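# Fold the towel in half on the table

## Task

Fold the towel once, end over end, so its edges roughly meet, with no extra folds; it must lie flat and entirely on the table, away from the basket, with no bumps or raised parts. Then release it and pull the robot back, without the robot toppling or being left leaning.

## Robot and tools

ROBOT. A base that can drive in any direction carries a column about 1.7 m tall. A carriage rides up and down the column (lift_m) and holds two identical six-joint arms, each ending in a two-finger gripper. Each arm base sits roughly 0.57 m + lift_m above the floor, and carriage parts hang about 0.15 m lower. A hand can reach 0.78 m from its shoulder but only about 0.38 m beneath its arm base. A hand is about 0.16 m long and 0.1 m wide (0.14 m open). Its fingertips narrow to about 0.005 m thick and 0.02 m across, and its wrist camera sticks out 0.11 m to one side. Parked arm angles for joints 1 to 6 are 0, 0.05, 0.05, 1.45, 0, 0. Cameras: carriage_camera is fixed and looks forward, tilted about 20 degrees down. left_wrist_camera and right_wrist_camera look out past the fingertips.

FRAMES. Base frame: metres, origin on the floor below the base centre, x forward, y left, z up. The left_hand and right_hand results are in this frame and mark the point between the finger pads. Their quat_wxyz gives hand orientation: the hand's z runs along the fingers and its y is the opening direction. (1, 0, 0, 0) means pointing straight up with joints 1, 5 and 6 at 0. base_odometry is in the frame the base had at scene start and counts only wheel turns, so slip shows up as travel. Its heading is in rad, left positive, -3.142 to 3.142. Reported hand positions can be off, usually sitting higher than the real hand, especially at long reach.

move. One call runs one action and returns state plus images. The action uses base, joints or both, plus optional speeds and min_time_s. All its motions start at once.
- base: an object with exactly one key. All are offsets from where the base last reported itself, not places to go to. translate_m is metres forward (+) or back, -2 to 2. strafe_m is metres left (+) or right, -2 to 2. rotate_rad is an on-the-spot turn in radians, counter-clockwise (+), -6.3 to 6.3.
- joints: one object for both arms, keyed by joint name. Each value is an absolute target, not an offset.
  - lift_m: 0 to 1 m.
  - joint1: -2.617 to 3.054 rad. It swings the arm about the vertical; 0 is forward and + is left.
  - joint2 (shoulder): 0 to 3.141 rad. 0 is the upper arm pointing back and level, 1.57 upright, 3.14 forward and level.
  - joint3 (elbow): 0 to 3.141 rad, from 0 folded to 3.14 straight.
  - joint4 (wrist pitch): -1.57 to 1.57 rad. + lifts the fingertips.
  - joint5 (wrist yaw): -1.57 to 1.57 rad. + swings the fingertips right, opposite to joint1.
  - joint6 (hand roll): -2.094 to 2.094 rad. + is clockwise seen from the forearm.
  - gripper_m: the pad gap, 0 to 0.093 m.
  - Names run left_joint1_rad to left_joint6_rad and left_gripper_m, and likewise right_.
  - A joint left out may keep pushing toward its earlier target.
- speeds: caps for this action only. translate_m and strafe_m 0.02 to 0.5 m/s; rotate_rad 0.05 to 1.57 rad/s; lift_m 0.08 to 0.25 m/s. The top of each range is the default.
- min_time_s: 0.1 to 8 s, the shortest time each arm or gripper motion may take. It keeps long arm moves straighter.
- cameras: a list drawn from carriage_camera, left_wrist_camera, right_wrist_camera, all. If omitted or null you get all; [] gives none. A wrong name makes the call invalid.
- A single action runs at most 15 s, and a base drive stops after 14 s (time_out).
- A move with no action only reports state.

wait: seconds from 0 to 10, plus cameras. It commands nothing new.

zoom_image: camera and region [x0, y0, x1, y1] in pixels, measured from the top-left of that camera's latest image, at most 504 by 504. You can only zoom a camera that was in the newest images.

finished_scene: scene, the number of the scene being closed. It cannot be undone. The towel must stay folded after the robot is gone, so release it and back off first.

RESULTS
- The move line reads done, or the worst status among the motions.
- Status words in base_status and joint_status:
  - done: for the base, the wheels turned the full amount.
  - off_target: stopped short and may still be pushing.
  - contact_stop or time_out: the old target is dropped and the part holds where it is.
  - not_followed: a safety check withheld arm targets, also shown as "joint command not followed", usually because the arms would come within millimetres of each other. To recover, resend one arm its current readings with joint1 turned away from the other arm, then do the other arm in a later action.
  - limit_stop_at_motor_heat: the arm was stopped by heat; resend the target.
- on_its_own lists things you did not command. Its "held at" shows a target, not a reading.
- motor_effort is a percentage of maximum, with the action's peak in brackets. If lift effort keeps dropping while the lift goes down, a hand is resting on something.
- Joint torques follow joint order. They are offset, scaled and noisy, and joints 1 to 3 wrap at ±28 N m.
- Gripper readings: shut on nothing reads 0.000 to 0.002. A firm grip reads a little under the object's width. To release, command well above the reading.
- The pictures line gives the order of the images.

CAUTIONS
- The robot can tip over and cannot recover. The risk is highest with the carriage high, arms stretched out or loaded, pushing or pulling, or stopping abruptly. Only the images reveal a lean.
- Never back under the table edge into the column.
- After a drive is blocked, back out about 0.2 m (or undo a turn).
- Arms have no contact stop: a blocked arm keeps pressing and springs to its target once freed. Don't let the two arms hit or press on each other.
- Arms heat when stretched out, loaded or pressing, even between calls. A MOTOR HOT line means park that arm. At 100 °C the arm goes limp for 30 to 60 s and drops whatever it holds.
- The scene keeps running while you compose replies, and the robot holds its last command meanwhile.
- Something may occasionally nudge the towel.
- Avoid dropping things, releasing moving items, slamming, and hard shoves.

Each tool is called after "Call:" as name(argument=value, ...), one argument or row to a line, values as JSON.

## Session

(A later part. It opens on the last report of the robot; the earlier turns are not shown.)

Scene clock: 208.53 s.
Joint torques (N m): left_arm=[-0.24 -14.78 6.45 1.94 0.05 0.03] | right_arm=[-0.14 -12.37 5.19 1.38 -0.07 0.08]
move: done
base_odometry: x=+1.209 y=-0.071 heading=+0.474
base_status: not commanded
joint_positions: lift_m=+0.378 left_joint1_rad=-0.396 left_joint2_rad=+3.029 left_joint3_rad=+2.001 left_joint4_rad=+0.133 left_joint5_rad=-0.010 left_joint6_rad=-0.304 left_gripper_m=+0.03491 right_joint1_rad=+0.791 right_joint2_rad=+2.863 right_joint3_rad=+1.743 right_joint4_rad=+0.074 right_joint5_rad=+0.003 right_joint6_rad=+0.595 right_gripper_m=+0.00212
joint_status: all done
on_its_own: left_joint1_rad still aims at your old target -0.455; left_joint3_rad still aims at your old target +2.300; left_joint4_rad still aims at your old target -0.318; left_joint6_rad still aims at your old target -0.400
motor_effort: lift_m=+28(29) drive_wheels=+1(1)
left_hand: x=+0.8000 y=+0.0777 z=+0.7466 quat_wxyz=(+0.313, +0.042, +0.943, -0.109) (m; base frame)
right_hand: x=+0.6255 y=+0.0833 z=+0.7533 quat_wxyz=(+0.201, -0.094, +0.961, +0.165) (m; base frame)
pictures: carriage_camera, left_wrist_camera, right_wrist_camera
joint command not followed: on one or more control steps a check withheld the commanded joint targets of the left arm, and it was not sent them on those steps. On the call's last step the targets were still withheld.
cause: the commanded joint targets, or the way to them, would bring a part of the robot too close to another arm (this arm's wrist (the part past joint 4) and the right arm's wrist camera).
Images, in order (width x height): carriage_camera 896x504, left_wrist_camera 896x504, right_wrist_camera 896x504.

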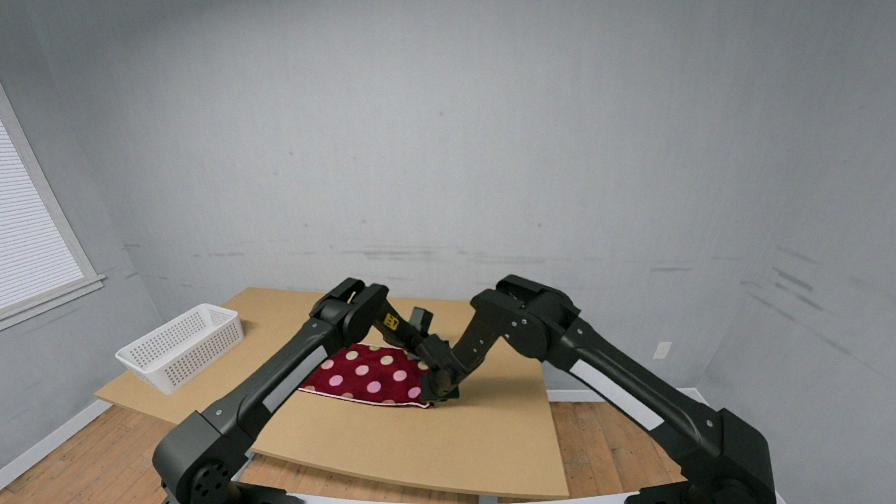

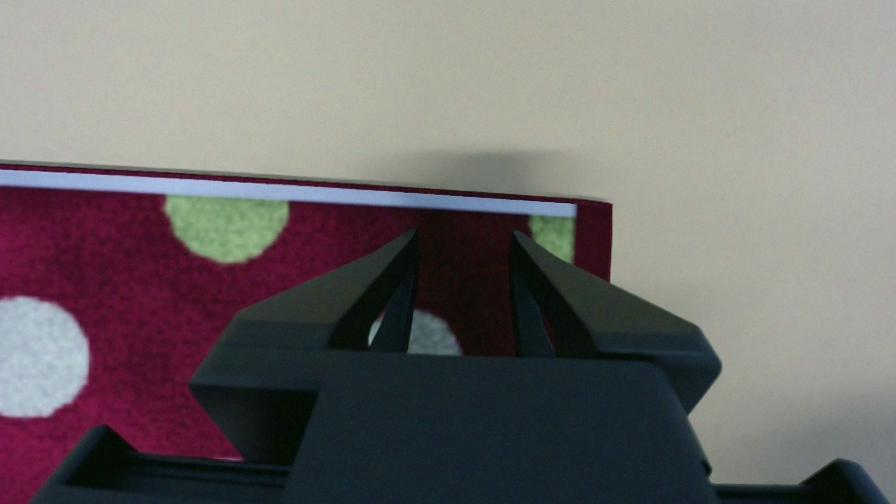

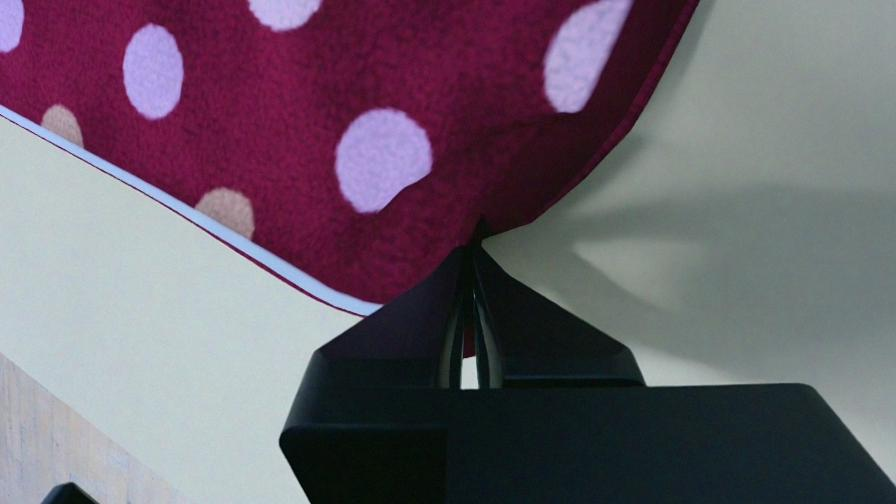

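Call:
move(
  joints={"lift_m":0.362,"left_joint1_rad":-0.396,"left_joint2_rad":3.029,"left_joint3_rad":1.99,"left_joint4_rad":0.18,"left_joint5_rad":0,"left_joint6_rad":-0.304},
  speeds={"lift_m":0.08},
  cameras=[],
)

Call:
move(
  joints={"right_gripper_m":0.04},
  min_time_s=1,
  cameras=[],
)

Call:
move(
  joints={"lift_m":0.45},
  speeds={"lift_m":0.1},
)

Scene clock: 217.93 s.
Joint torques (N m): left_arm=[0.03 -14.3 4.81 2.14 0.17 0.14] | right_arm=[-0.24 -12.37 5.03 1.36 -0.06 0.09]
move: done
base_odometry: x=+1.209 y=-0.071 heading=+0.474
base_status: not commanded
joint_positions: lift_m=+0.362 left_joint1_rad=-0.398 left_joint2_rad=+3.021 left_joint3_rad=+2.010 left_joint4_rad=+0.188 left_joint5_rad=-0.012 left_joint6_rad=-0.311 left_gripper_m=+0.03491 right_joint1_rad=+0.791 right_joint2_rad=+2.863 right_joint3_rad=+1.743 right_joint4_rad=+0.080 right_joint5_rad=+0.003 right_joint6_rad=+0.596 right_gripper_m=+0.00212
joint_status: all done
motor_effort: lift_m=+27(28) drive_wheels=+0(1)
left_hand: x=+0.8146 y=+0.0709 z=+0.7474 quat_wxyz=(+0.344, +0.038, +0.930, -0.121) (m; base frame)
right_hand: x=+0.6264 y=+0.0840 z=+0.7380 quat_wxyz=(+0.203, -0.094, +0.960, +0.166) (m; base frame)
pictures: none
held back during your reply time (left arm), on 90 control steps: a part of the arm was too close to another arm, or the arm's last command would have brought one too close.
led back after a hold (left arm): the arm was led back toward your command in small steps, so it may still be short of it.
joint command not followed: on one or more control steps a check withheld the commanded joint targets of the left arm, and it was not sent them on those steps.
cause: the commanded joint targets, or the way to them, would bring a part of the robot too close to another arm (this arm's wrist (the part past joint 4) and the right arm's wrist camera).
No camera images: "cameras" was empty.

Scene clock: 219.23 s.
Joint torques (N m): left_arm=[0.08 -14.34 4.77 2.14 0.15 0.14] | right_arm=[-0.23 -12.45 5.23 1.31 -0.1 0.04]
move: done
base_odometry: x=+1.209 y=-0.071 heading=+0.474
base_status: not commanded
joint_positions: lift_m=+0.362 left_joint1_rad=-0.398 left_joint2_rad=+3.021 left_joint3_rad=+2.010 left_joint4_rad=+0.189 left_joint5_rad=-0.012 left_joint6_rad=-0.311 left_gripper_m=+0.03491 right_joint1_rad=+0.791 right_joint2_rad=+2.863 right_joint3_rad=+1.743 right_joint4_rad=+0.081 right_joint5_rad=+0.003 right_joint6_rad=+0.596 right_gripper_m=+0.03988
joint_status: all done
motor_effort: lift_m=+27(28) drive_wheels=+1(1)
left_hand: x=+0.8146 y=+0.0708 z=+0.7474 quat_wxyz=(+0.345, +0.038, +0.930, -0.121) (m; base frame)
right_hand: x=+0.6265 y=+0.0842 z=+0.7382 quat_wxyz=(+0.203, -0.094, +0.960, +0.167) (m; base frame)
pictures: none
No camera images: "cameras" was empty.

Scene clock: 220.60 s.
Joint torques (N m): left_arm=[0.12 -14.3 5.27 2.14 0.18 0.14] | right_arm=[-0.23 -12.4 5.26 1.32 -0.07 0.06]
move: done
base_odometry: x=+1.209 y=-0.071 heading=+0.474
base_status: not commanded
joint_positions: lift_m=+0.450 left_joint1_rad=-0.398 left_joint2_rad=+3.021 left_joint3_rad=+2.003 left_joint4_rad=+0.188 left_joint5_rad=-0.012 left_joint6_rad=-0.311 left_gripper_m=+0.03491 right_joint1_rad=+0.791 right_joint2_rad=+2.864 right_joint3_rad=+1.743 right_joint4_rad=+0.077 right_joint5_rad=+0.003 right_joint6_rad=+0.596 right_gripper_m=+0.03989
joint_status: all done
motor_effort: lift_m=+32(38) drive_wheels=+1(1)
left_hand: x=+0.8123 y=+0.0718 z=+0.8327 quat_wxyz=(+0.342, +0.038, +0.931, -0.120) (m; base frame)
right_hand: x=+0.6257 y=+0.0834 z=+0.8248 quat_wxyz=(+0.201, -0.094, +0.961, +0.165) (m; base frame)
pictures: carriage_camera, left_wrist_camera, right_wrist_camera
Images, in order (width x height): carriage_camera 896x504, left_wrist_camera 896x504, right_wrist_camera 896x504.

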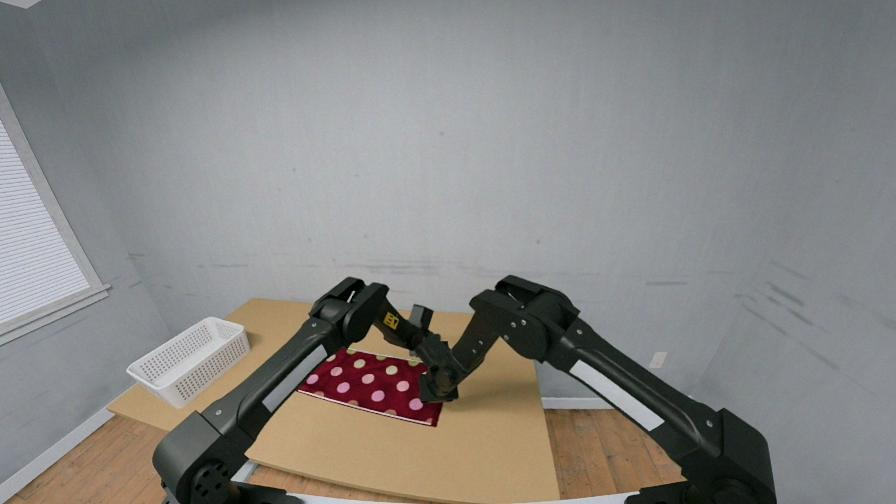

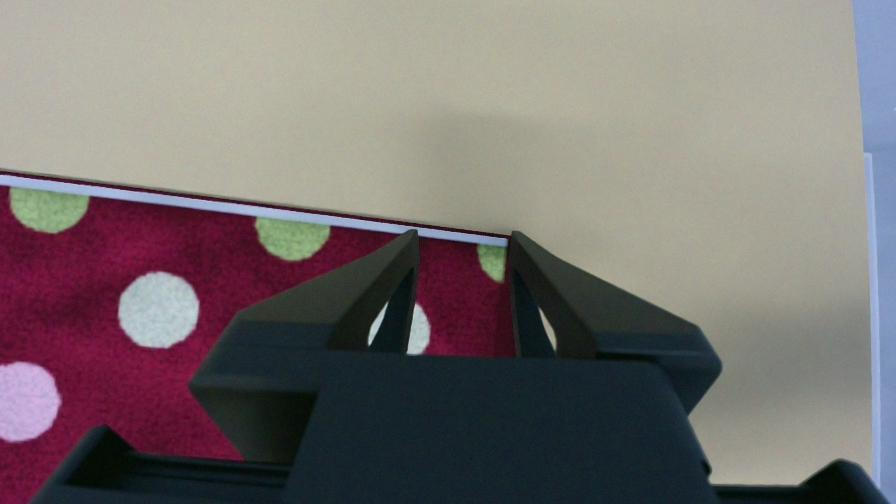

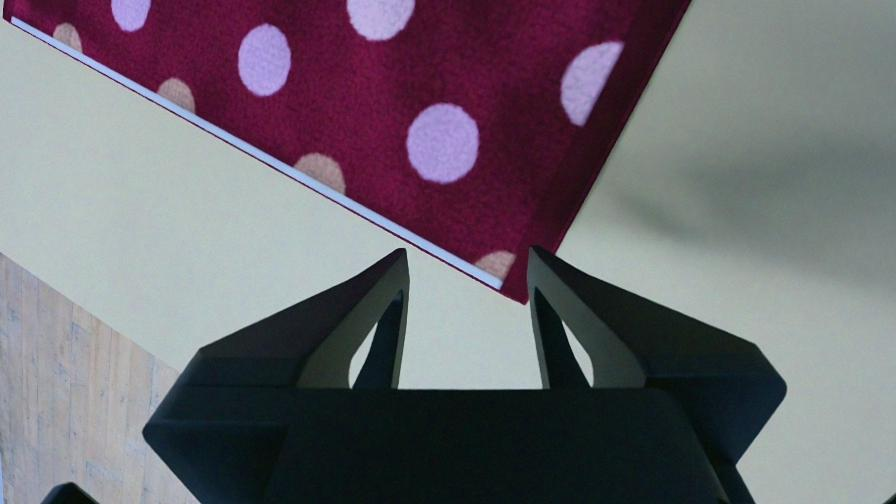

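Call:
move(
  base={"rotate_rad": -0.28},
  joints={"right_joint2_rad":2.845,"right_joint3_rad":1.556,"right_joint4_rad":0.409},
  min_time_s=1.5,
  cameras=[],
)

Call:
move(
  base={"strafe_m": 0.135},
  joints={"left_joint1_rad":-0.382,"left_joint2_rad":3.08,"left_joint3_rad":2.3,"left_joint4_rad":-0.318,"left_joint5_rad":0,"left_joint6_rad":-0.32},
  min_time_s=2,
  cameras=[],
)

Call:
move(
  base={"translate_m": -0.03},
  joints={"lift_m":0.4},
)

Scene clock: 229.00 s.
Joint torques (N m): left_arm=[0.38 -14.26 5.38 2.14 0.14 0.09] | right_arm=[0.34 -14.17 3.58 1.68 -0.09 0.07]
move: done
base_odometry: x=+1.209 y=-0.071 heading=+0.194
base_status: done
joint_positions: lift_m=+0.450 left_joint1_rad=-0.401 left_joint2_rad=+3.021 left_joint3_rad=+2.003 left_joint4_rad=+0.188 left_joint5_rad=-0.009 left_joint6_rad=-0.311 left_gripper_m=+0.03491 right_joint1_rad=+0.786 right_joint2_rad=+2.864 right_joint3_rad=+1.567 right_joint4_rad=+0.393 right_joint5_rad=+0.003 right_joint6_rad=+0.596 right_gripper_m=+0.03989
joint_status: all done
motor_effort: lift_m=+31(32) drive_wheels=+4(10)
left_hand: x=+0.8112 y=+0.0696 z=+0.8325 quat_wxyz=(+0.340, +0.041, +0.931, -0.122) (m; base frame)
right_hand: x=+0.6218 y=+0.0759 z=+0.8190 quat_wxyz=(+0.253, -0.089, +0.941, +0.208) (m; base frame)
pictures: none
No camera images: "cameras" was empty.

Scene clock: 231.30 s.
Joint torques (N m): left_arm=[0.42 -12.34 9.51 1.56 0.14 -0.08] | right_arm=[-0.18 -14.13 3.55 1.67 -0.08 0.06]
move: done
base_odometry: x=+1.183 y=+0.061 heading=+0.193
base_status: done
joint_positions: lift_m=+0.450 left_joint1_rad=-0.387 left_joint2_rad=+3.040 left_joint3_rad=+2.273 left_joint4_rad=-0.300 left_joint5_rad=-0.008 left_joint6_rad=-0.311 left_gripper_m=+0.03491 right_joint1_rad=+0.789 right_joint2_rad=+2.864 right_joint3_rad=+1.567 right_joint4_rad=+0.400 right_joint5_rad=+0.003 right_joint6_rad=+0.596 right_gripper_m=+0.03989
joint_status: all done
motor_effort: lift_m=+30(32) drive_wheels=+5(10)
left_hand: x=+0.8067 y=+0.0808 z=+0.8436 quat_wxyz=(+0.235, +0.036, +0.968, -0.082) (m; base frame)
right_hand: x=+0.6218 y=+0.0777 z=+0.8201 quat_wxyz=(+0.255, -0.090, +0.939, +0.210) (m; base frame)
pictures: none
No camera images: "cameras" was empty.

Scene clock: 232.33 s.
Joint torques (N m): left_arm=[0.36 -14.06 8.27 1.71 0.14 -0.07] | right_arm=[-0.14 -14.09 4.05 1.65 -0.07 0.07]
move: done
base_odometry: x=+1.153 y=+0.056 heading=+0.193
base_status: done
joint_positions: lift_m=+0.400 left_joint1_rad=-0.386 left_joint2_rad=+3.063 left_joint3_rad=+2.287 left_joint4_rad=-0.318 left_joint5_rad=-0.008 left_joint6_rad=-0.311 left_gripper_m=+0.03491 right_joint1_rad=+0.790 right_joint2_rad=+2.864 right_joint3_rad=+1.560 right_joint4_rad=+0.404 right_joint5_rad=+0.003 right_joint6_rad=+0.596 right_gripper_m=+0.03989
joint_status: all done
motor_effort: lift_m=+29(30) drive_wheels=-1(7)
left_hand: x=+0.8012 y=+0.0835 z=+0.7830 quat_wxyz=(+0.223, +0.036, +0.971, -0.077) (m; base frame)
right_hand: x=+0.6200 y=+0.0768 z=+0.7690 quat_wxyz=(+0.254, -0.091, +0.940, +0.209) (m; base frame)
pictures: carriage_camera, left_wrist_camera, right_wrist_camera
Images, in order (width x height): carriage_camera 896x504, left_wrist_camera 896x504, right_wrist_camera 896x504.

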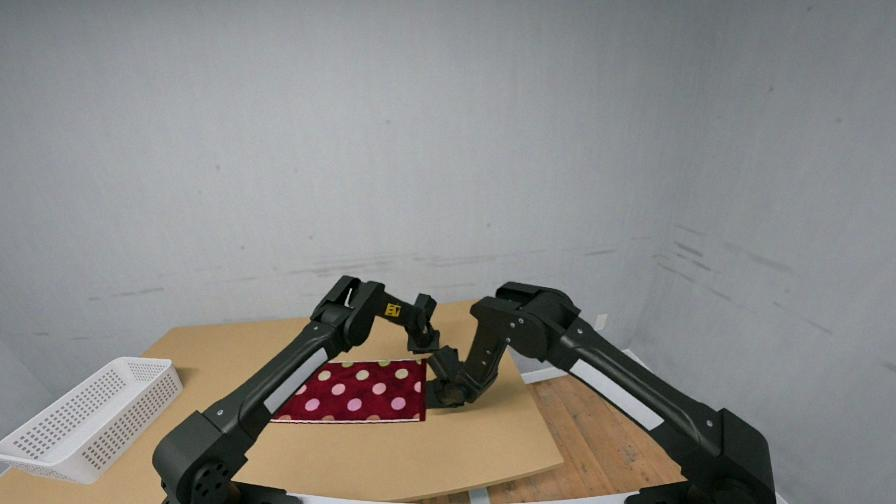

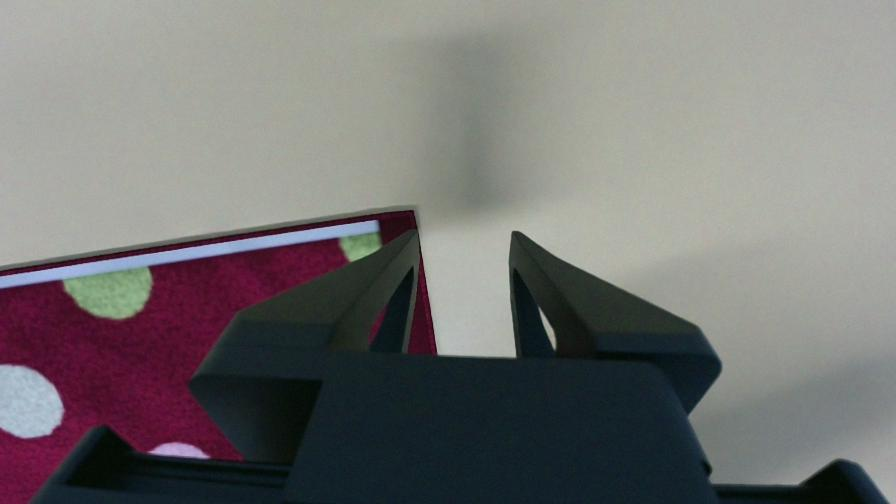

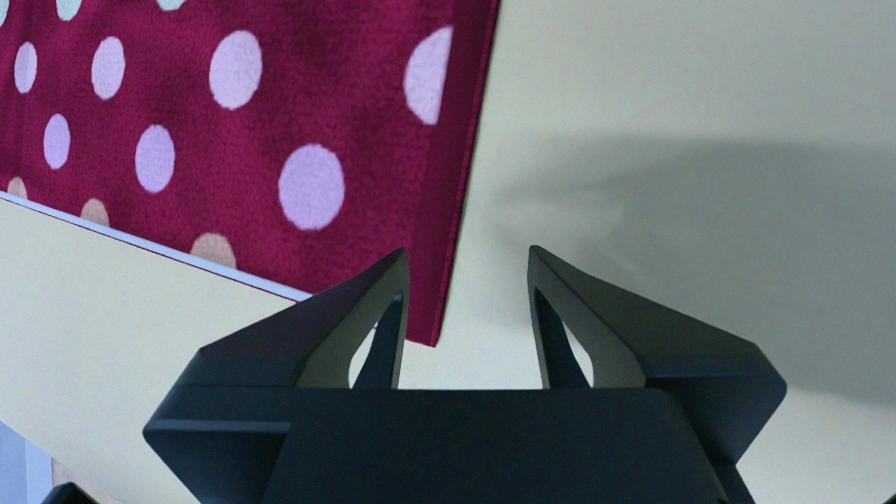

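Call:
move(
  base={"strafe_m": 0.015},
  joints={"left_joint1_rad":-0.368,"left_joint3_rad":2.265,"lift_m":0.385},
  cameras=["left_wrist_camera","right_wrist_camera"],
)

Call:
move(
  joints={"lift_m":0.37},
  speeds={"lift_m":0.08},
  cameras=["left_wrist_camera","right_wrist_camera"],
)

Scene clock: 236.87 s.
Joint torques (N m): left_arm=[-0.2 -13.94 6.01 1.65 0.11 -0.08] | right_arm=[-0.42 -14.19 4.41 1.59 -0.07 0.07]
move: done
base_odometry: x=+1.150 y=+0.070 heading=+0.193
base_status: done
joint_positions: lift_m=+0.385 left_joint1_rad=-0.367 left_joint2_rad=+3.064 left_joint3_rad=+2.274 left_joint4_rad=-0.316 left_joint5_rad=-0.007 left_joint6_rad=-0.311 left_gripper_m=+0.03491 right_joint1_rad=+0.793 right_joint2_rad=+2.864 right_joint3_rad=+1.557 right_joint4_rad=+0.405 right_joint5_rad=+0.002 right_joint6_rad=+0.596 right_gripper_m=+0.03989
joint_status: all done
motor_effort: lift_m=+29(31) drive_wheels=+0(6)
left_hand: x=+0.8013 y=+0.0959 z=+0.7634 quat_wxyz=(+0.218, +0.027, +0.973, -0.073) (m; base frame)
right_hand: x=+0.6179 y=+0.0771 z=+0.7532 quat_wxyz=(+0.253, -0.093, +0.940, +0.209) (m; base frame)
pictures: left_wrist_camera, right_wrist_camera
Images, in order (width x height): left_wrist_camera 896x504, right_wrist_camera 896x504.

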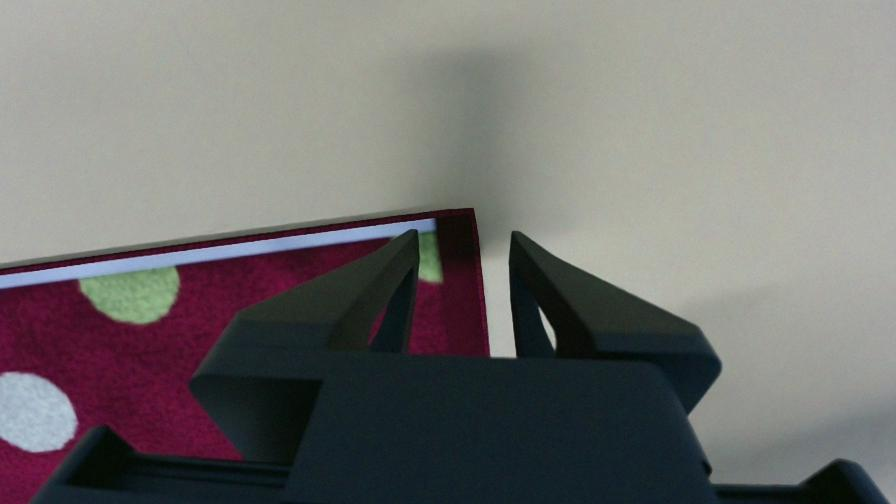

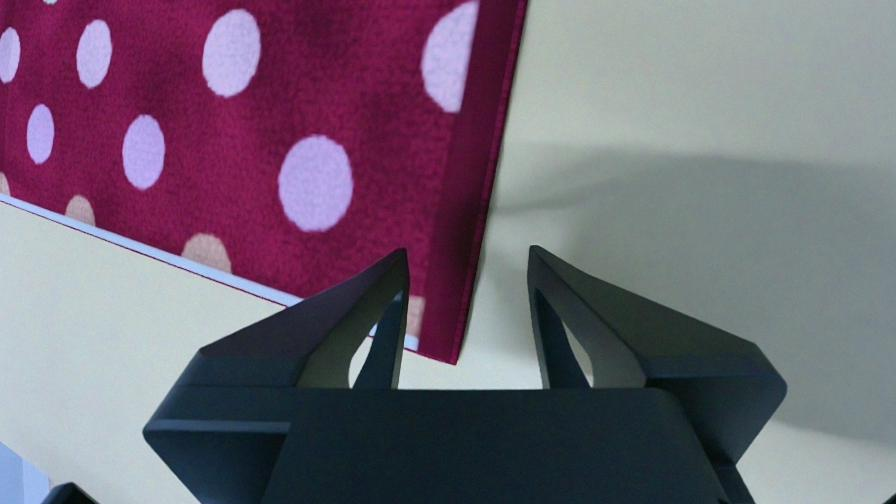

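Scene clock: 237.43 s.
Joint torques (N m): left_arm=[-0.13 -14.12 6.26 1.68 0.14 -0.05] | right_arm=[-0.35 -14.12 4.36 1.55 -0.07 0.09]
move: done
base_odometry: x=+1.150 y=+0.070 heading=+0.193
base_status: not commanded
joint_positions: lift_m=+0.370 left_joint1_rad=-0.367 left_joint2_rad=+3.064 left_joint3_rad=+2.274 left_joint4_rad=-0.314 left_joint5_rad=-0.007 left_joint6_rad=-0.311 left_gripper_m=+0.03491 right_joint1_rad=+0.793 right_joint2_rad=+2.864 right_joint3_rad=+1.557 right_joint4_rad=+0.413 right_joint5_rad=+0.002 right_joint6_rad=+0.596 right_gripper_m=+0.03989
joint_status: all done
motor_effort: lift_m=+29(30) drive_wheels=+0(0)
left_hand: x=+0.8016 y=+0.0957 z=+0.7487 quat_wxyz=(+0.219, +0.027, +0.973, -0.074) (m; base frame)
right_hand: x=+0.6190 y=+0.0782 z=+0.7395 quat_wxyz=(+0.256, -0.092, +0.939, +0.212) (m; base frame)
pictures: left_wrist_camera, right_wrist_camera
Images, in order (width x height): left_wrist_camera 896x504, right_wrist_camera 896x504.

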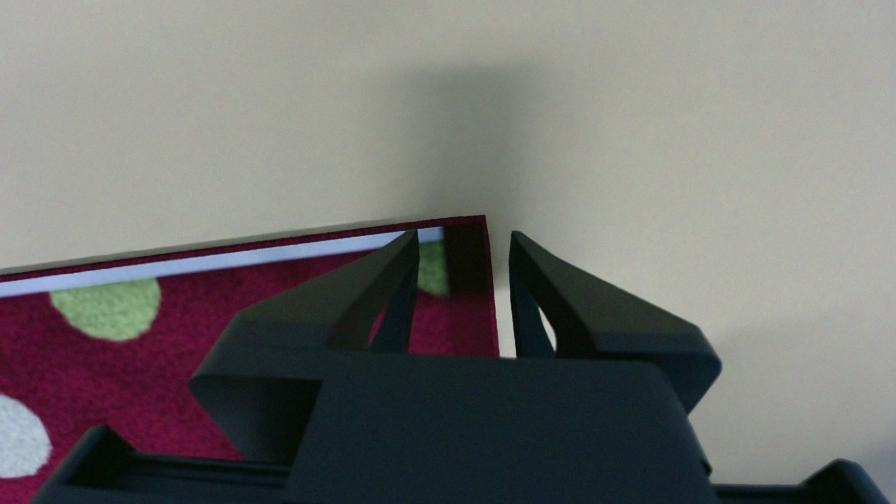

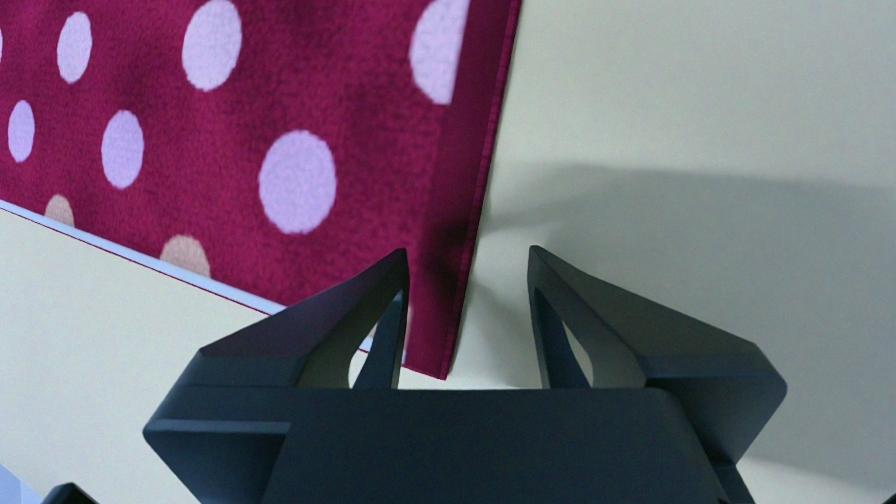

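Call:
move(
  joints={"lift_m":0.356},
  speeds={"lift_m":0.08},
  cameras=["left_wrist_camera","right_wrist_camera"],
)

Call:
move(
  joints={"left_gripper_m":0.0,"right_gripper_m":0.0},
  min_time_s=2,
  cameras=["left_wrist_camera","right_wrist_camera"],
)

Call:
move(
  joints={"lift_m":0.42},
  speeds={"lift_m":0.08},
)

Scene clock: 241.43 s.
Joint torques (N m): left_arm=[-0.21 -13.71 6.2 1.37 0.14 -0.05] | right_arm=[-0.39 -13.45 4.48 1.2 -0.06 0.08]
move: done
base_odometry: x=+1.150 y=+0.070 heading=+0.193
base_status: not commanded
joint_positions: lift_m=+0.356 left_joint1_rad=-0.367 left_joint2_rad=+3.058 left_joint3_rad=+2.274 left_joint4_rad=-0.281 left_joint5_rad=-0.010 left_joint6_rad=-0.311 left_gripper_m=+0.03491 right_joint1_rad=+0.793 right_joint2_rad=+2.854 right_joint3_rad=+1.557 right_joint4_rad=+0.460 right_joint5_rad=+0.002 right_joint6_rad=+0.596 right_gripper_m=+0.03989
joint_status: all done
motor_effort: lift_m=+25(25) drive_wheels=+0(1)
left_hand: x=+0.8106 y=+0.0928 z=+0.7426 quat_wxyz=(+0.238, +0.026, +0.968, -0.079) (m; base frame)
right_hand: x=+0.6275 y=+0.0869 z=+0.7386 quat_wxyz=(+0.276, -0.091, +0.929, +0.229) (m; base frame)
pictures: left_wrist_camera, right_wrist_camera
Images, in order (width x height): left_wrist_camera 896x504, right_wrist_camera 896x504.

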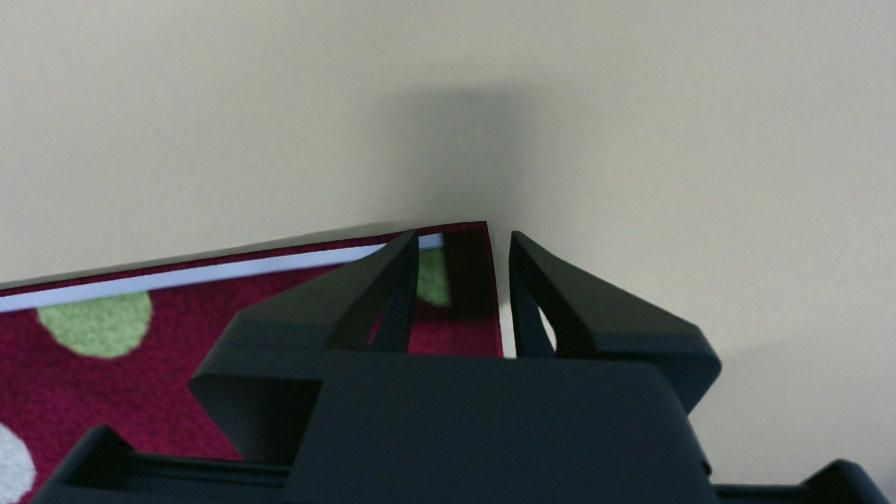

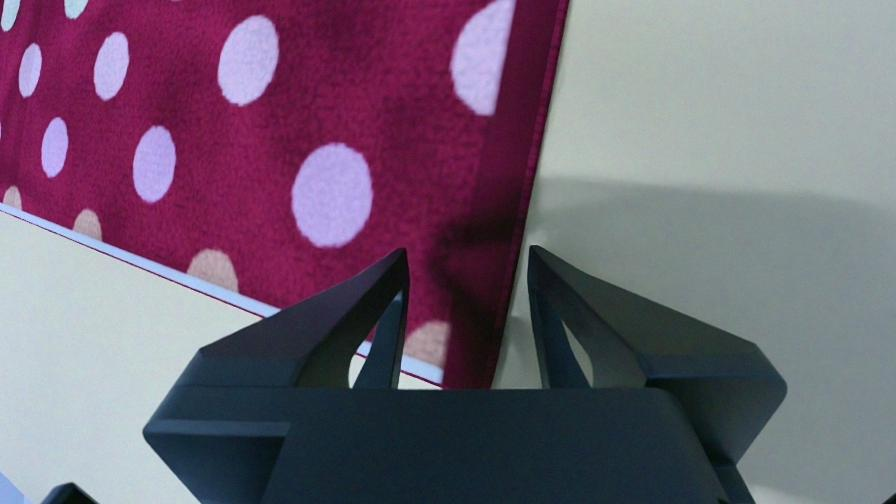

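Scene clock: 243.73 s.
Joint torques (N m): left_arm=[-0.12 -13.72 6.24 1.36 0.25 -0.1] | right_arm=[-0.35 -13.42 4.44 1.39 -0.07 0.07]
move: done
base_odometry: x=+1.150 y=+0.070 heading=+0.193
base_status: not commanded
joint_positions: lift_m=+0.356 left_joint1_rad=-0.367 left_joint2_rad=+3.058 left_joint3_rad=+2.274 left_joint4_rad=-0.281 left_joint5_rad=-0.020 left_joint6_rad=-0.311 left_gripper_m=+0.00064 right_joint1_rad=+0.793 right_joint2_rad=+2.854 right_joint3_rad=+1.557 right_joint4_rad=+0.434 right_joint5_rad=+0.003 right_joint6_rad=+0.596 right_gripper_m=+0.00024
joint_status: all done
motor_effort: lift_m=+25(27) drive_wheels=+0(1)
left_hand: x=+0.8112 y=+0.0944 z=+0.7426 quat_wxyz=(+0.240, +0.025, +0.968, -0.074) (m; base frame)
right_hand: x=+0.6243 y=+0.0835 z=+0.7344 quat_wxyz=(+0.267, -0.092, +0.933, +0.221) (m; base frame)
pictures: left_wrist_camera, right_wrist_camera
Images, in order (width x height): left_wrist_camera 896x504, right_wrist_camera 896x504.

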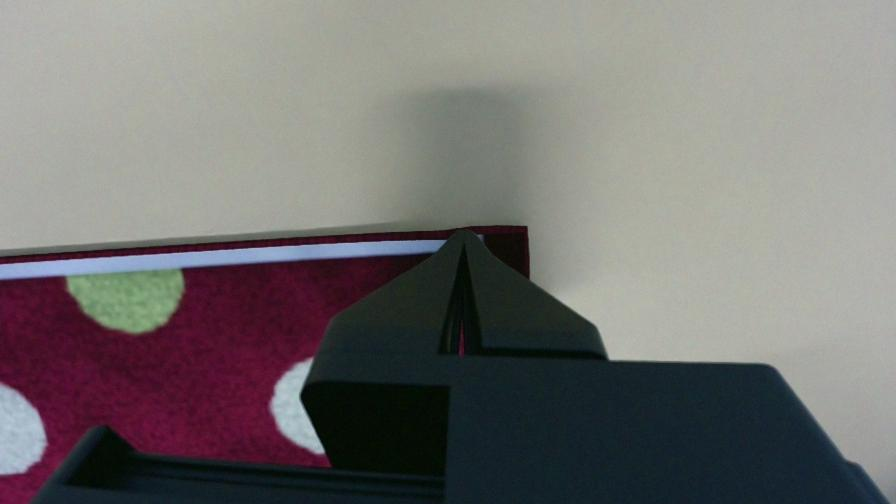

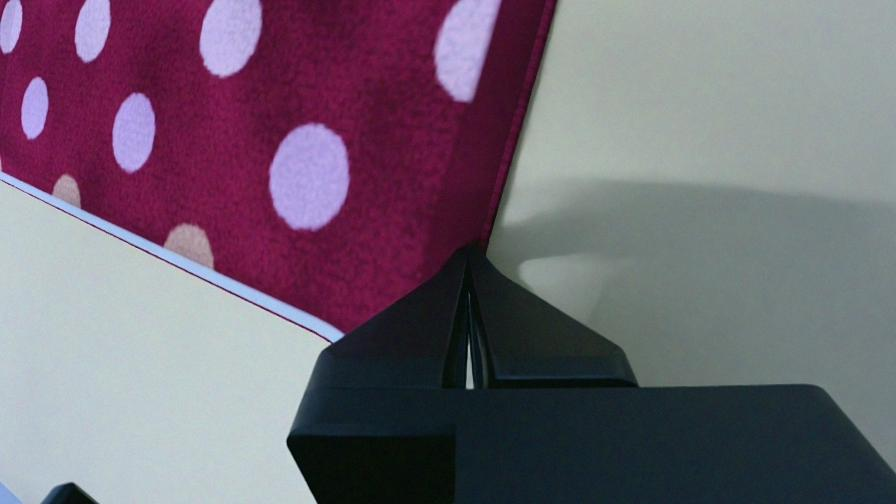

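Scene clock: 245.00 s.
Joint torques (N m): left_arm=[-0.02 -13.75 6.11 1.6 0.14 -0.06] | right_arm=[-0.36 -13.37 4.41 1.56 -0.09 0.07]
move: done
base_odometry: x=+1.150 y=+0.070 heading=+0.193
base_status: not commanded
joint_positions: lift_m=+0.420 left_joint1_rad=-0.367 left_joint2_rad=+3.058 left_joint3_rad=+2.274 left_joint4_rad=-0.308 left_joint5_rad=-0.013 left_joint6_rad=-0.311 left_gripper_m=+0.00064 right_joint1_rad=+0.793 right_joint2_rad=+2.854 right_joint3_rad=+1.557 right_joint4_rad=+0.416 right_joint5_rad=+0.003 right_joint6_rad=+0.596 right_gripper_m=+0.00024
joint_status: all done
motor_effort: lift_m=+32(36) drive_wheels=+1(1)
left_hand: x=+0.8052 y=+0.0954 z=+0.8030 quat_wxyz=(+0.226, +0.026, +0.971, -0.073) (m; base frame)
right_hand: x=+0.6218 y=+0.0810 z=+0.7951 quat_wxyz=(+0.261, -0.092, +0.937, +0.215) (m; base frame)
pictures: carriage_camera, left_wrist_camera, right_wrist_camera
Images, in order (width x height): carriage_camera 896x504, left_wrist_camera 896x504, right_wrist_camera 896x504.

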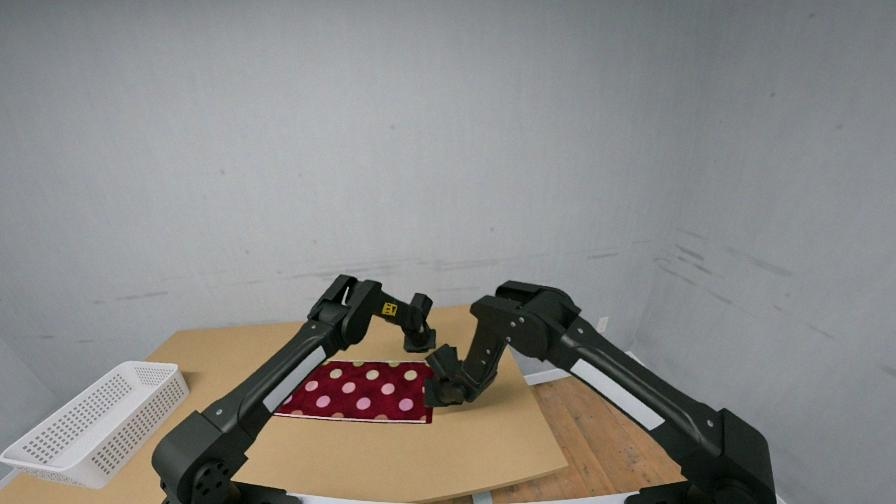

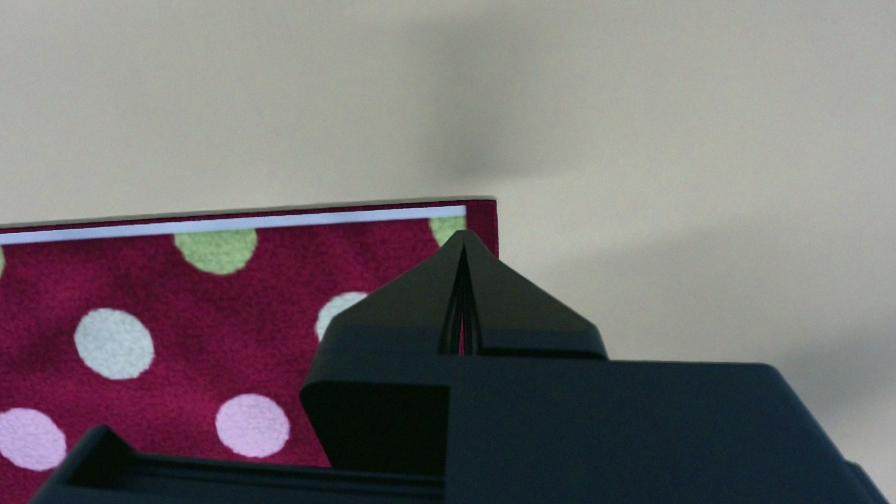

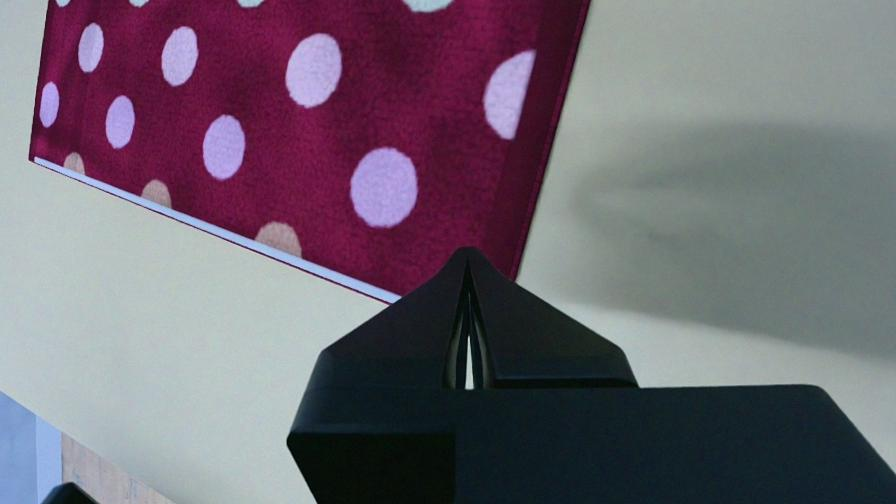

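Call:
move(
  joints={"left_gripper_m":0.032,"right_gripper_m":0.032,"right_joint1_rad":0.807,"right_joint2_rad":2.8,"right_joint3_rad":1.665,"right_joint4_rad":-0.02,"right_joint6_rad":0.7},
  min_time_s=1.5,
  cameras=[],
)

Call:
move(
  joints={"left_joint1_rad":-0.359,"left_joint2_rad":3.12,"left_joint3_rad":2.4,"left_joint4_rad":-0.452,"left_joint5_rad":0},
  min_time_s=1.5,
  cameras=[],
)

Call:
move(
  joints={"lift_m":0.375},
  speeds={"lift_m":0.08},
)

Scene clock: 256.30 s.
Joint torques (N m): left_arm=[-0.23 -13.65 6.13 1.61 0.17 -0.06] | right_arm=[0.96 -16.81 6.38 0.91 -0.05 0.07]
move: done
base_odometry: x=+1.150 y=+0.070 heading=+0.193
base_status: not commanded
joint_positions: lift_m=+0.420 left_joint1_rad=-0.367 left_joint2_rad=+3.058 left_joint3_rad=+2.274 left_joint4_rad=-0.308 left_joint5_rad=-0.013 left_joint6_rad=-0.311 left_gripper_m=+0.03191 right_joint1_rad=+0.798 right_joint2_rad=+2.854 right_joint3_rad=+1.642 right_joint4_rad=-0.006 right_joint5_rad=+0.003 right_joint6_rad=+0.693 right_gripper_m=+0.03188
joint_status: all done
motor_effort: lift_m=+30(32) drive_wheels=+0(1)
left_hand: x=+0.8052 y=+0.0954 z=+0.8030 quat_wxyz=(+0.226, +0.026, +0.971, -0.073) (m; base frame)
right_hand: x=+0.5826 y=+0.0447 z=+0.7653 quat_wxyz=(+0.130, -0.051, +0.983, +0.118) (m; base frame)
pictures: none
No camera images: "cameras" was empty.

Scene clock: 258.10 s.
Joint torques (N m): left_arm=[0.54 -12.63 9.59 1.42 0.19 -0.08] | right_arm=[0.77 -16.85 6.42 0.94 -0.08 0.1]
move: done
base_odometry: x=+1.150 y=+0.070 heading=+0.193
base_status: not commanded
joint_positions: lift_m=+0.420 left_joint1_rad=-0.367 left_joint2_rad=+3.081 left_joint3_rad=+2.372 left_joint4_rad=-0.435 left_joint5_rad=-0.013 left_joint6_rad=-0.311 left_gripper_m=+0.03191 right_joint1_rad=+0.798 right_joint2_rad=+2.854 right_joint3_rad=+1.642 right_joint4_rad=-0.007 right_joint5_rad=+0.003 right_joint6_rad=+0.694 right_gripper_m=+0.03188
joint_status: all done
motor_effort: lift_m=+31(32) drive_wheels=+0(1)
left_hand: x=+0.8034 y=+0.0961 z=+0.8076 quat_wxyz=(+0.202, +0.026, +0.977, -0.065) (m; base frame)
right_hand: x=+0.5824 y=+0.0446 z=+0.7652 quat_wxyz=(+0.129, -0.051, +0.983, +0.118) (m; base frame)
pictures: none
No camera images: "cameras" was empty.

Scene clock: 259.07 s.
Joint torques (N m): left_arm=[0.58 -13.19 8.9 1.49 0.18 -0.05] | right_arm=[0.79 -15.05 5.55 0.99 -0.06 0.08]
move: done
base_odometry: x=+1.150 y=+0.070 heading=+0.193
base_status: not commanded
joint_positions: lift_m=+0.375 left_joint1_rad=-0.367 left_joint2_rad=+3.091 left_joint3_rad=+2.379 left_joint4_rad=-0.443 left_joint5_rad=-0.012 left_joint6_rad=-0.311 left_gripper_m=+0.03191 right_joint1_rad=+0.798 right_joint2_rad=+2.830 right_joint3_rad=+1.655 right_joint4_rad=-0.010 right_joint5_rad=+0.003 right_joint6_rad=+0.694 right_gripper_m=+0.03188
joint_status: all done
motor_effort: lift_m=+27(30) drive_wheels=+0(1)
left_hand: x=+0.8009 y=+0.0969 z=+0.7586 quat_wxyz=(+0.197, +0.026, +0.978, -0.063) (m; base frame)
right_hand: x=+0.5918 y=+0.0542 z=+0.7349 quat_wxyz=(+0.142, -0.051, +0.980, +0.129) (m; base frame)
pictures: carriage_camera, left_wrist_camera, right_wrist_camera
Images, in order (width x height): carriage_camera 896x504, left_wrist_camera 896x504, right_wrist_camera 896x504.

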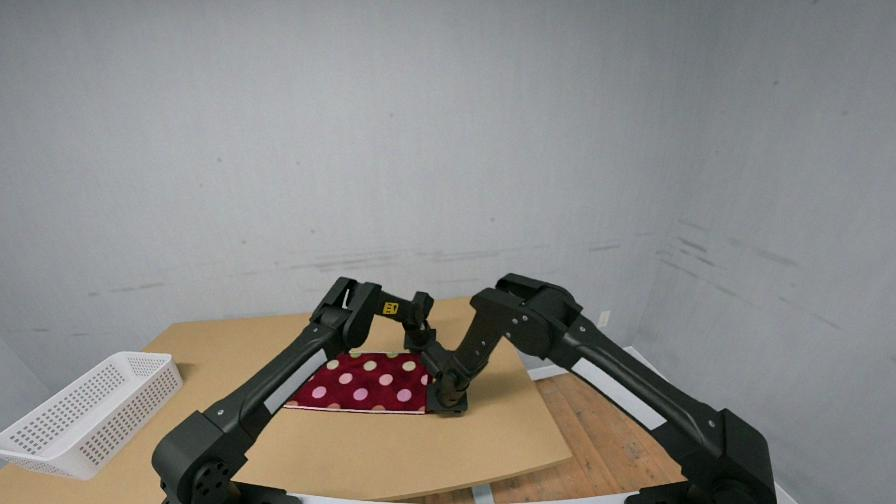

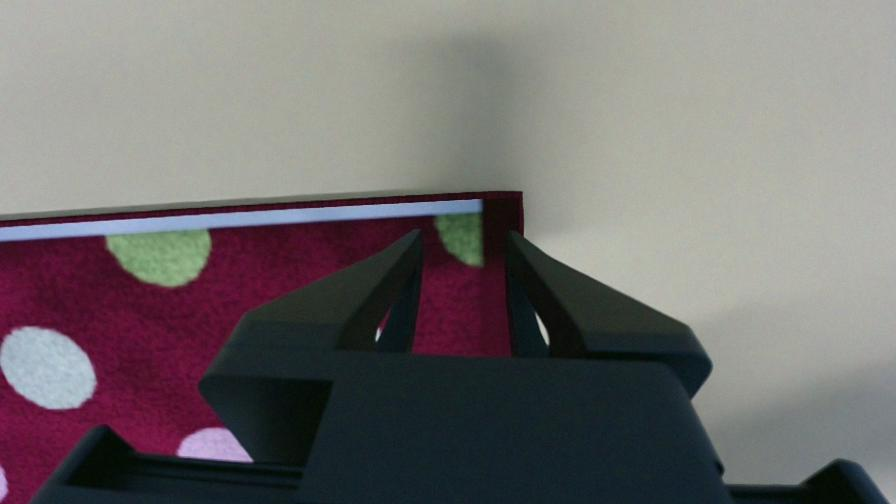

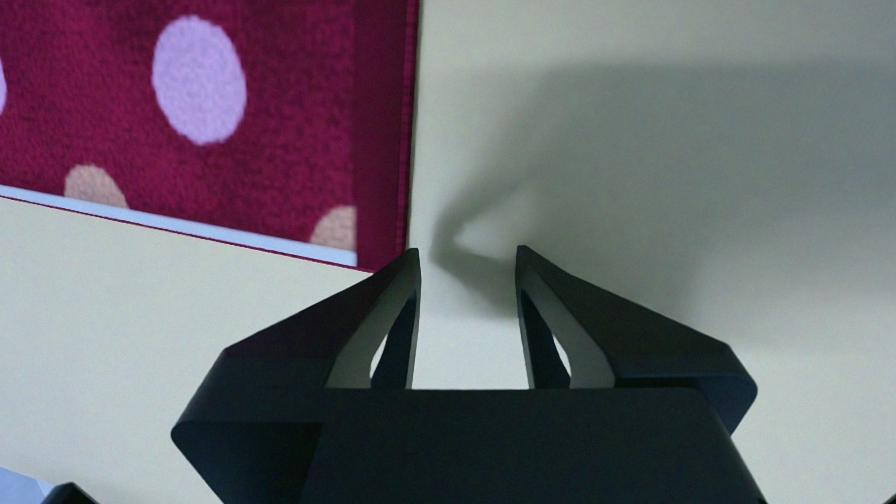

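Call:
move(
  joints={"lift_m":0.4},
  cameras=[],
)

Call:
move(
  joints={"right_joint1_rad":0.835,"right_joint2_rad":2.82,"right_joint3_rad":1.77,"right_joint4_rad":-0.1,"left_joint3_rad":2.37,"left_joint4_rad":-0.42},
  min_time_s=1,
  cameras=[],
)

Call:
move(
  joints={"lift_m":0.375},
  speeds={"lift_m":0.08},
  cameras=["left_wrist_camera","right_wrist_camera"],
)

Scene clock: 264.60 s.
Joint torques (N m): left_arm=[0.43 -13.71 8.2 1.51 0.16 -0.05] | right_arm=[0.88 -14.97 5.45 1.07 -0.07 0.12]
move: done
MOTOR HOT: joint 2 (shoulder) of the left arm reports 74 °C; the controller stops that arm at 100 °C. To cool a motor, set the load down, stop pushing, or move to a pose that needs little force.
base_odometry: x=+1.150 y=+0.070 heading=+0.193
base_status: not commanded
joint_positions: lift_m=+0.400 left_joint1_rad=-0.367 left_joint2_rad=+3.098 left_joint3_rad=+2.386 left_joint4_rad=-0.446 left_joint5_rad=-0.012 left_joint6_rad=-0.311 left_gripper_m=+0.03191 right_joint1_rad=+0.798 right_joint2_rad=+2.828 right_joint3_rad=+1.655 right_joint4_rad=-0.017 right_joint5_rad=+0.003 right_joint6_rad=+0.694 right_gripper_m=+0.03188
joint_status: all done
motor_effort: lift_m=+30(39) drive_wheels=+0(1)
left_hand: x=+0.8004 y=+0.0971 z=+0.7812 quat_wxyz=(+0.195, +0.026, +0.978, -0.063) (m; base frame)
right_hand: x=+0.5913 y=+0.0537 z=+0.7601 quat_wxyz=(+0.140, -0.051, +0.981, +0.128) (m; base frame)
pictures: none
No camera images: "cameras" was empty.

Scene clock: 265.90 s.
Joint torques (N m): left_arm=[0.58 -13.79 5.74 1.73 0.15 -0.08] | right_arm=[0.59 -13.93 7.31 1.05 -0.07 0.11]
move: done
MOTOR HOT: still on. Joint 2 (shoulder) of the left arm reports 74 °C.
base_odometry: x=+1.150 y=+0.070 heading=+0.193
base_status: not commanded
joint_positions: lift_m=+0.400 left_joint1_rad=-0.367 left_joint2_rad=+3.098 left_joint3_rad=+2.386 left_joint4_rad=-0.428 left_joint5_rad=-0.012 left_joint6_rad=-0.311 left_gripper_m=+0.03191 right_joint1_rad=+0.828 right_joint2_rad=+2.828 right_joint3_rad=+1.745 right_joint4_rad=-0.086 right_joint5_rad=+0.003 right_joint6_rad=+0.694 right_gripper_m=+0.03188
joint_status: all done
motor_effort: lift_m=+30(31) drive_wheels=-1(1)
left_hand: x=+0.8040 y=+0.0957 z=+0.7829 quat_wxyz=(+0.203, +0.026, +0.977, -0.066) (m; base frame)
right_hand: x=+0.5952 y=+0.0807 z=+0.7763 quat_wxyz=(+0.145, -0.065, +0.978, +0.137) (m; base frame)
pictures: none
No camera images: "cameras" was empty.

Scene clock: 266.60 s.
Joint torques (N m): left_arm=[0.18 -13.9 6.02 1.62 0.18 -0.07] | right_arm=[0.68 -13.76 6.87 1.07 -0.07 0.08]
move: done
MOTOR HOT: still on. Joint 2 (shoulder) of the left arm reports 74 °C.
base_odometry: x=+1.150 y=+0.070 heading=+0.193
base_status: not commanded
joint_positions: lift_m=+0.375 left_joint1_rad=-0.367 left_joint2_rad=+3.099 left_joint3_rad=+2.381 left_joint4_rad=-0.420 left_joint5_rad=-0.012 left_joint6_rad=-0.311 left_gripper_m=+0.03191 right_joint1_rad=+0.828 right_joint2_rad=+2.828 right_joint3_rad=+1.750 right_joint4_rad=-0.096 right_joint5_rad=+0.003 right_joint6_rad=+0.694 right_gripper_m=+0.03188
joint_status: all done
motor_effort: lift_m=+29(30) drive_wheels=+0(1)
left_hand: x=+0.8041 y=+0.0957 z=+0.7569 quat_wxyz=(+0.205, +0.026, +0.976, -0.066) (m; base frame)
right_hand: x=+0.5952 y=+0.0807 z=+0.7519 quat_wxyz=(+0.144, -0.065, +0.978, +0.135) (m; base frame)
pictures: left_wrist_camera, right_wrist_camera
Images, in order (width x height): left_wrist_camera 896x504, right_wrist_camera 896x504.

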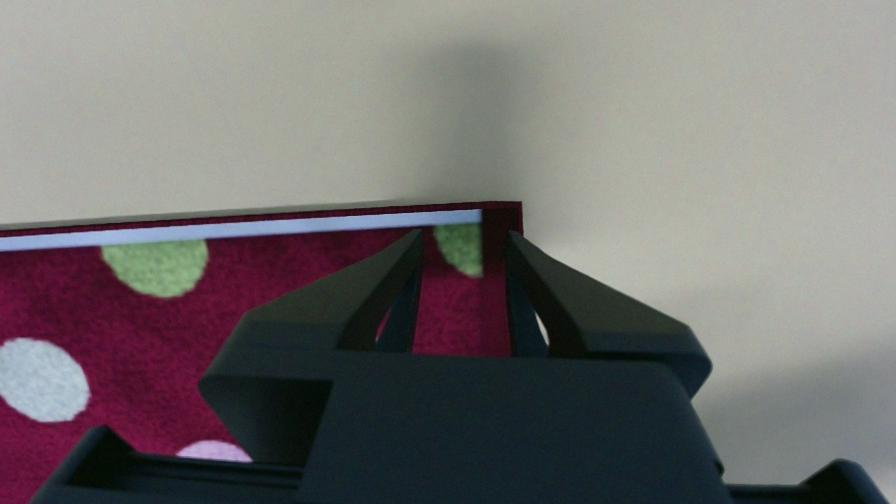

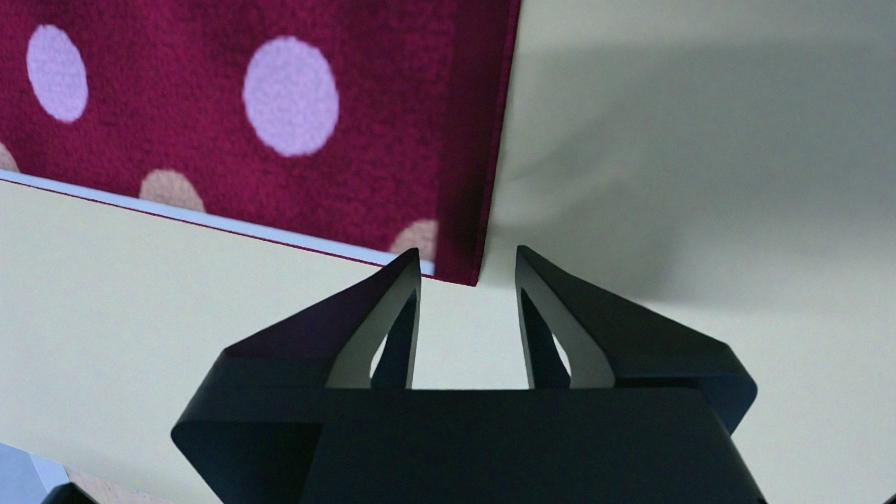

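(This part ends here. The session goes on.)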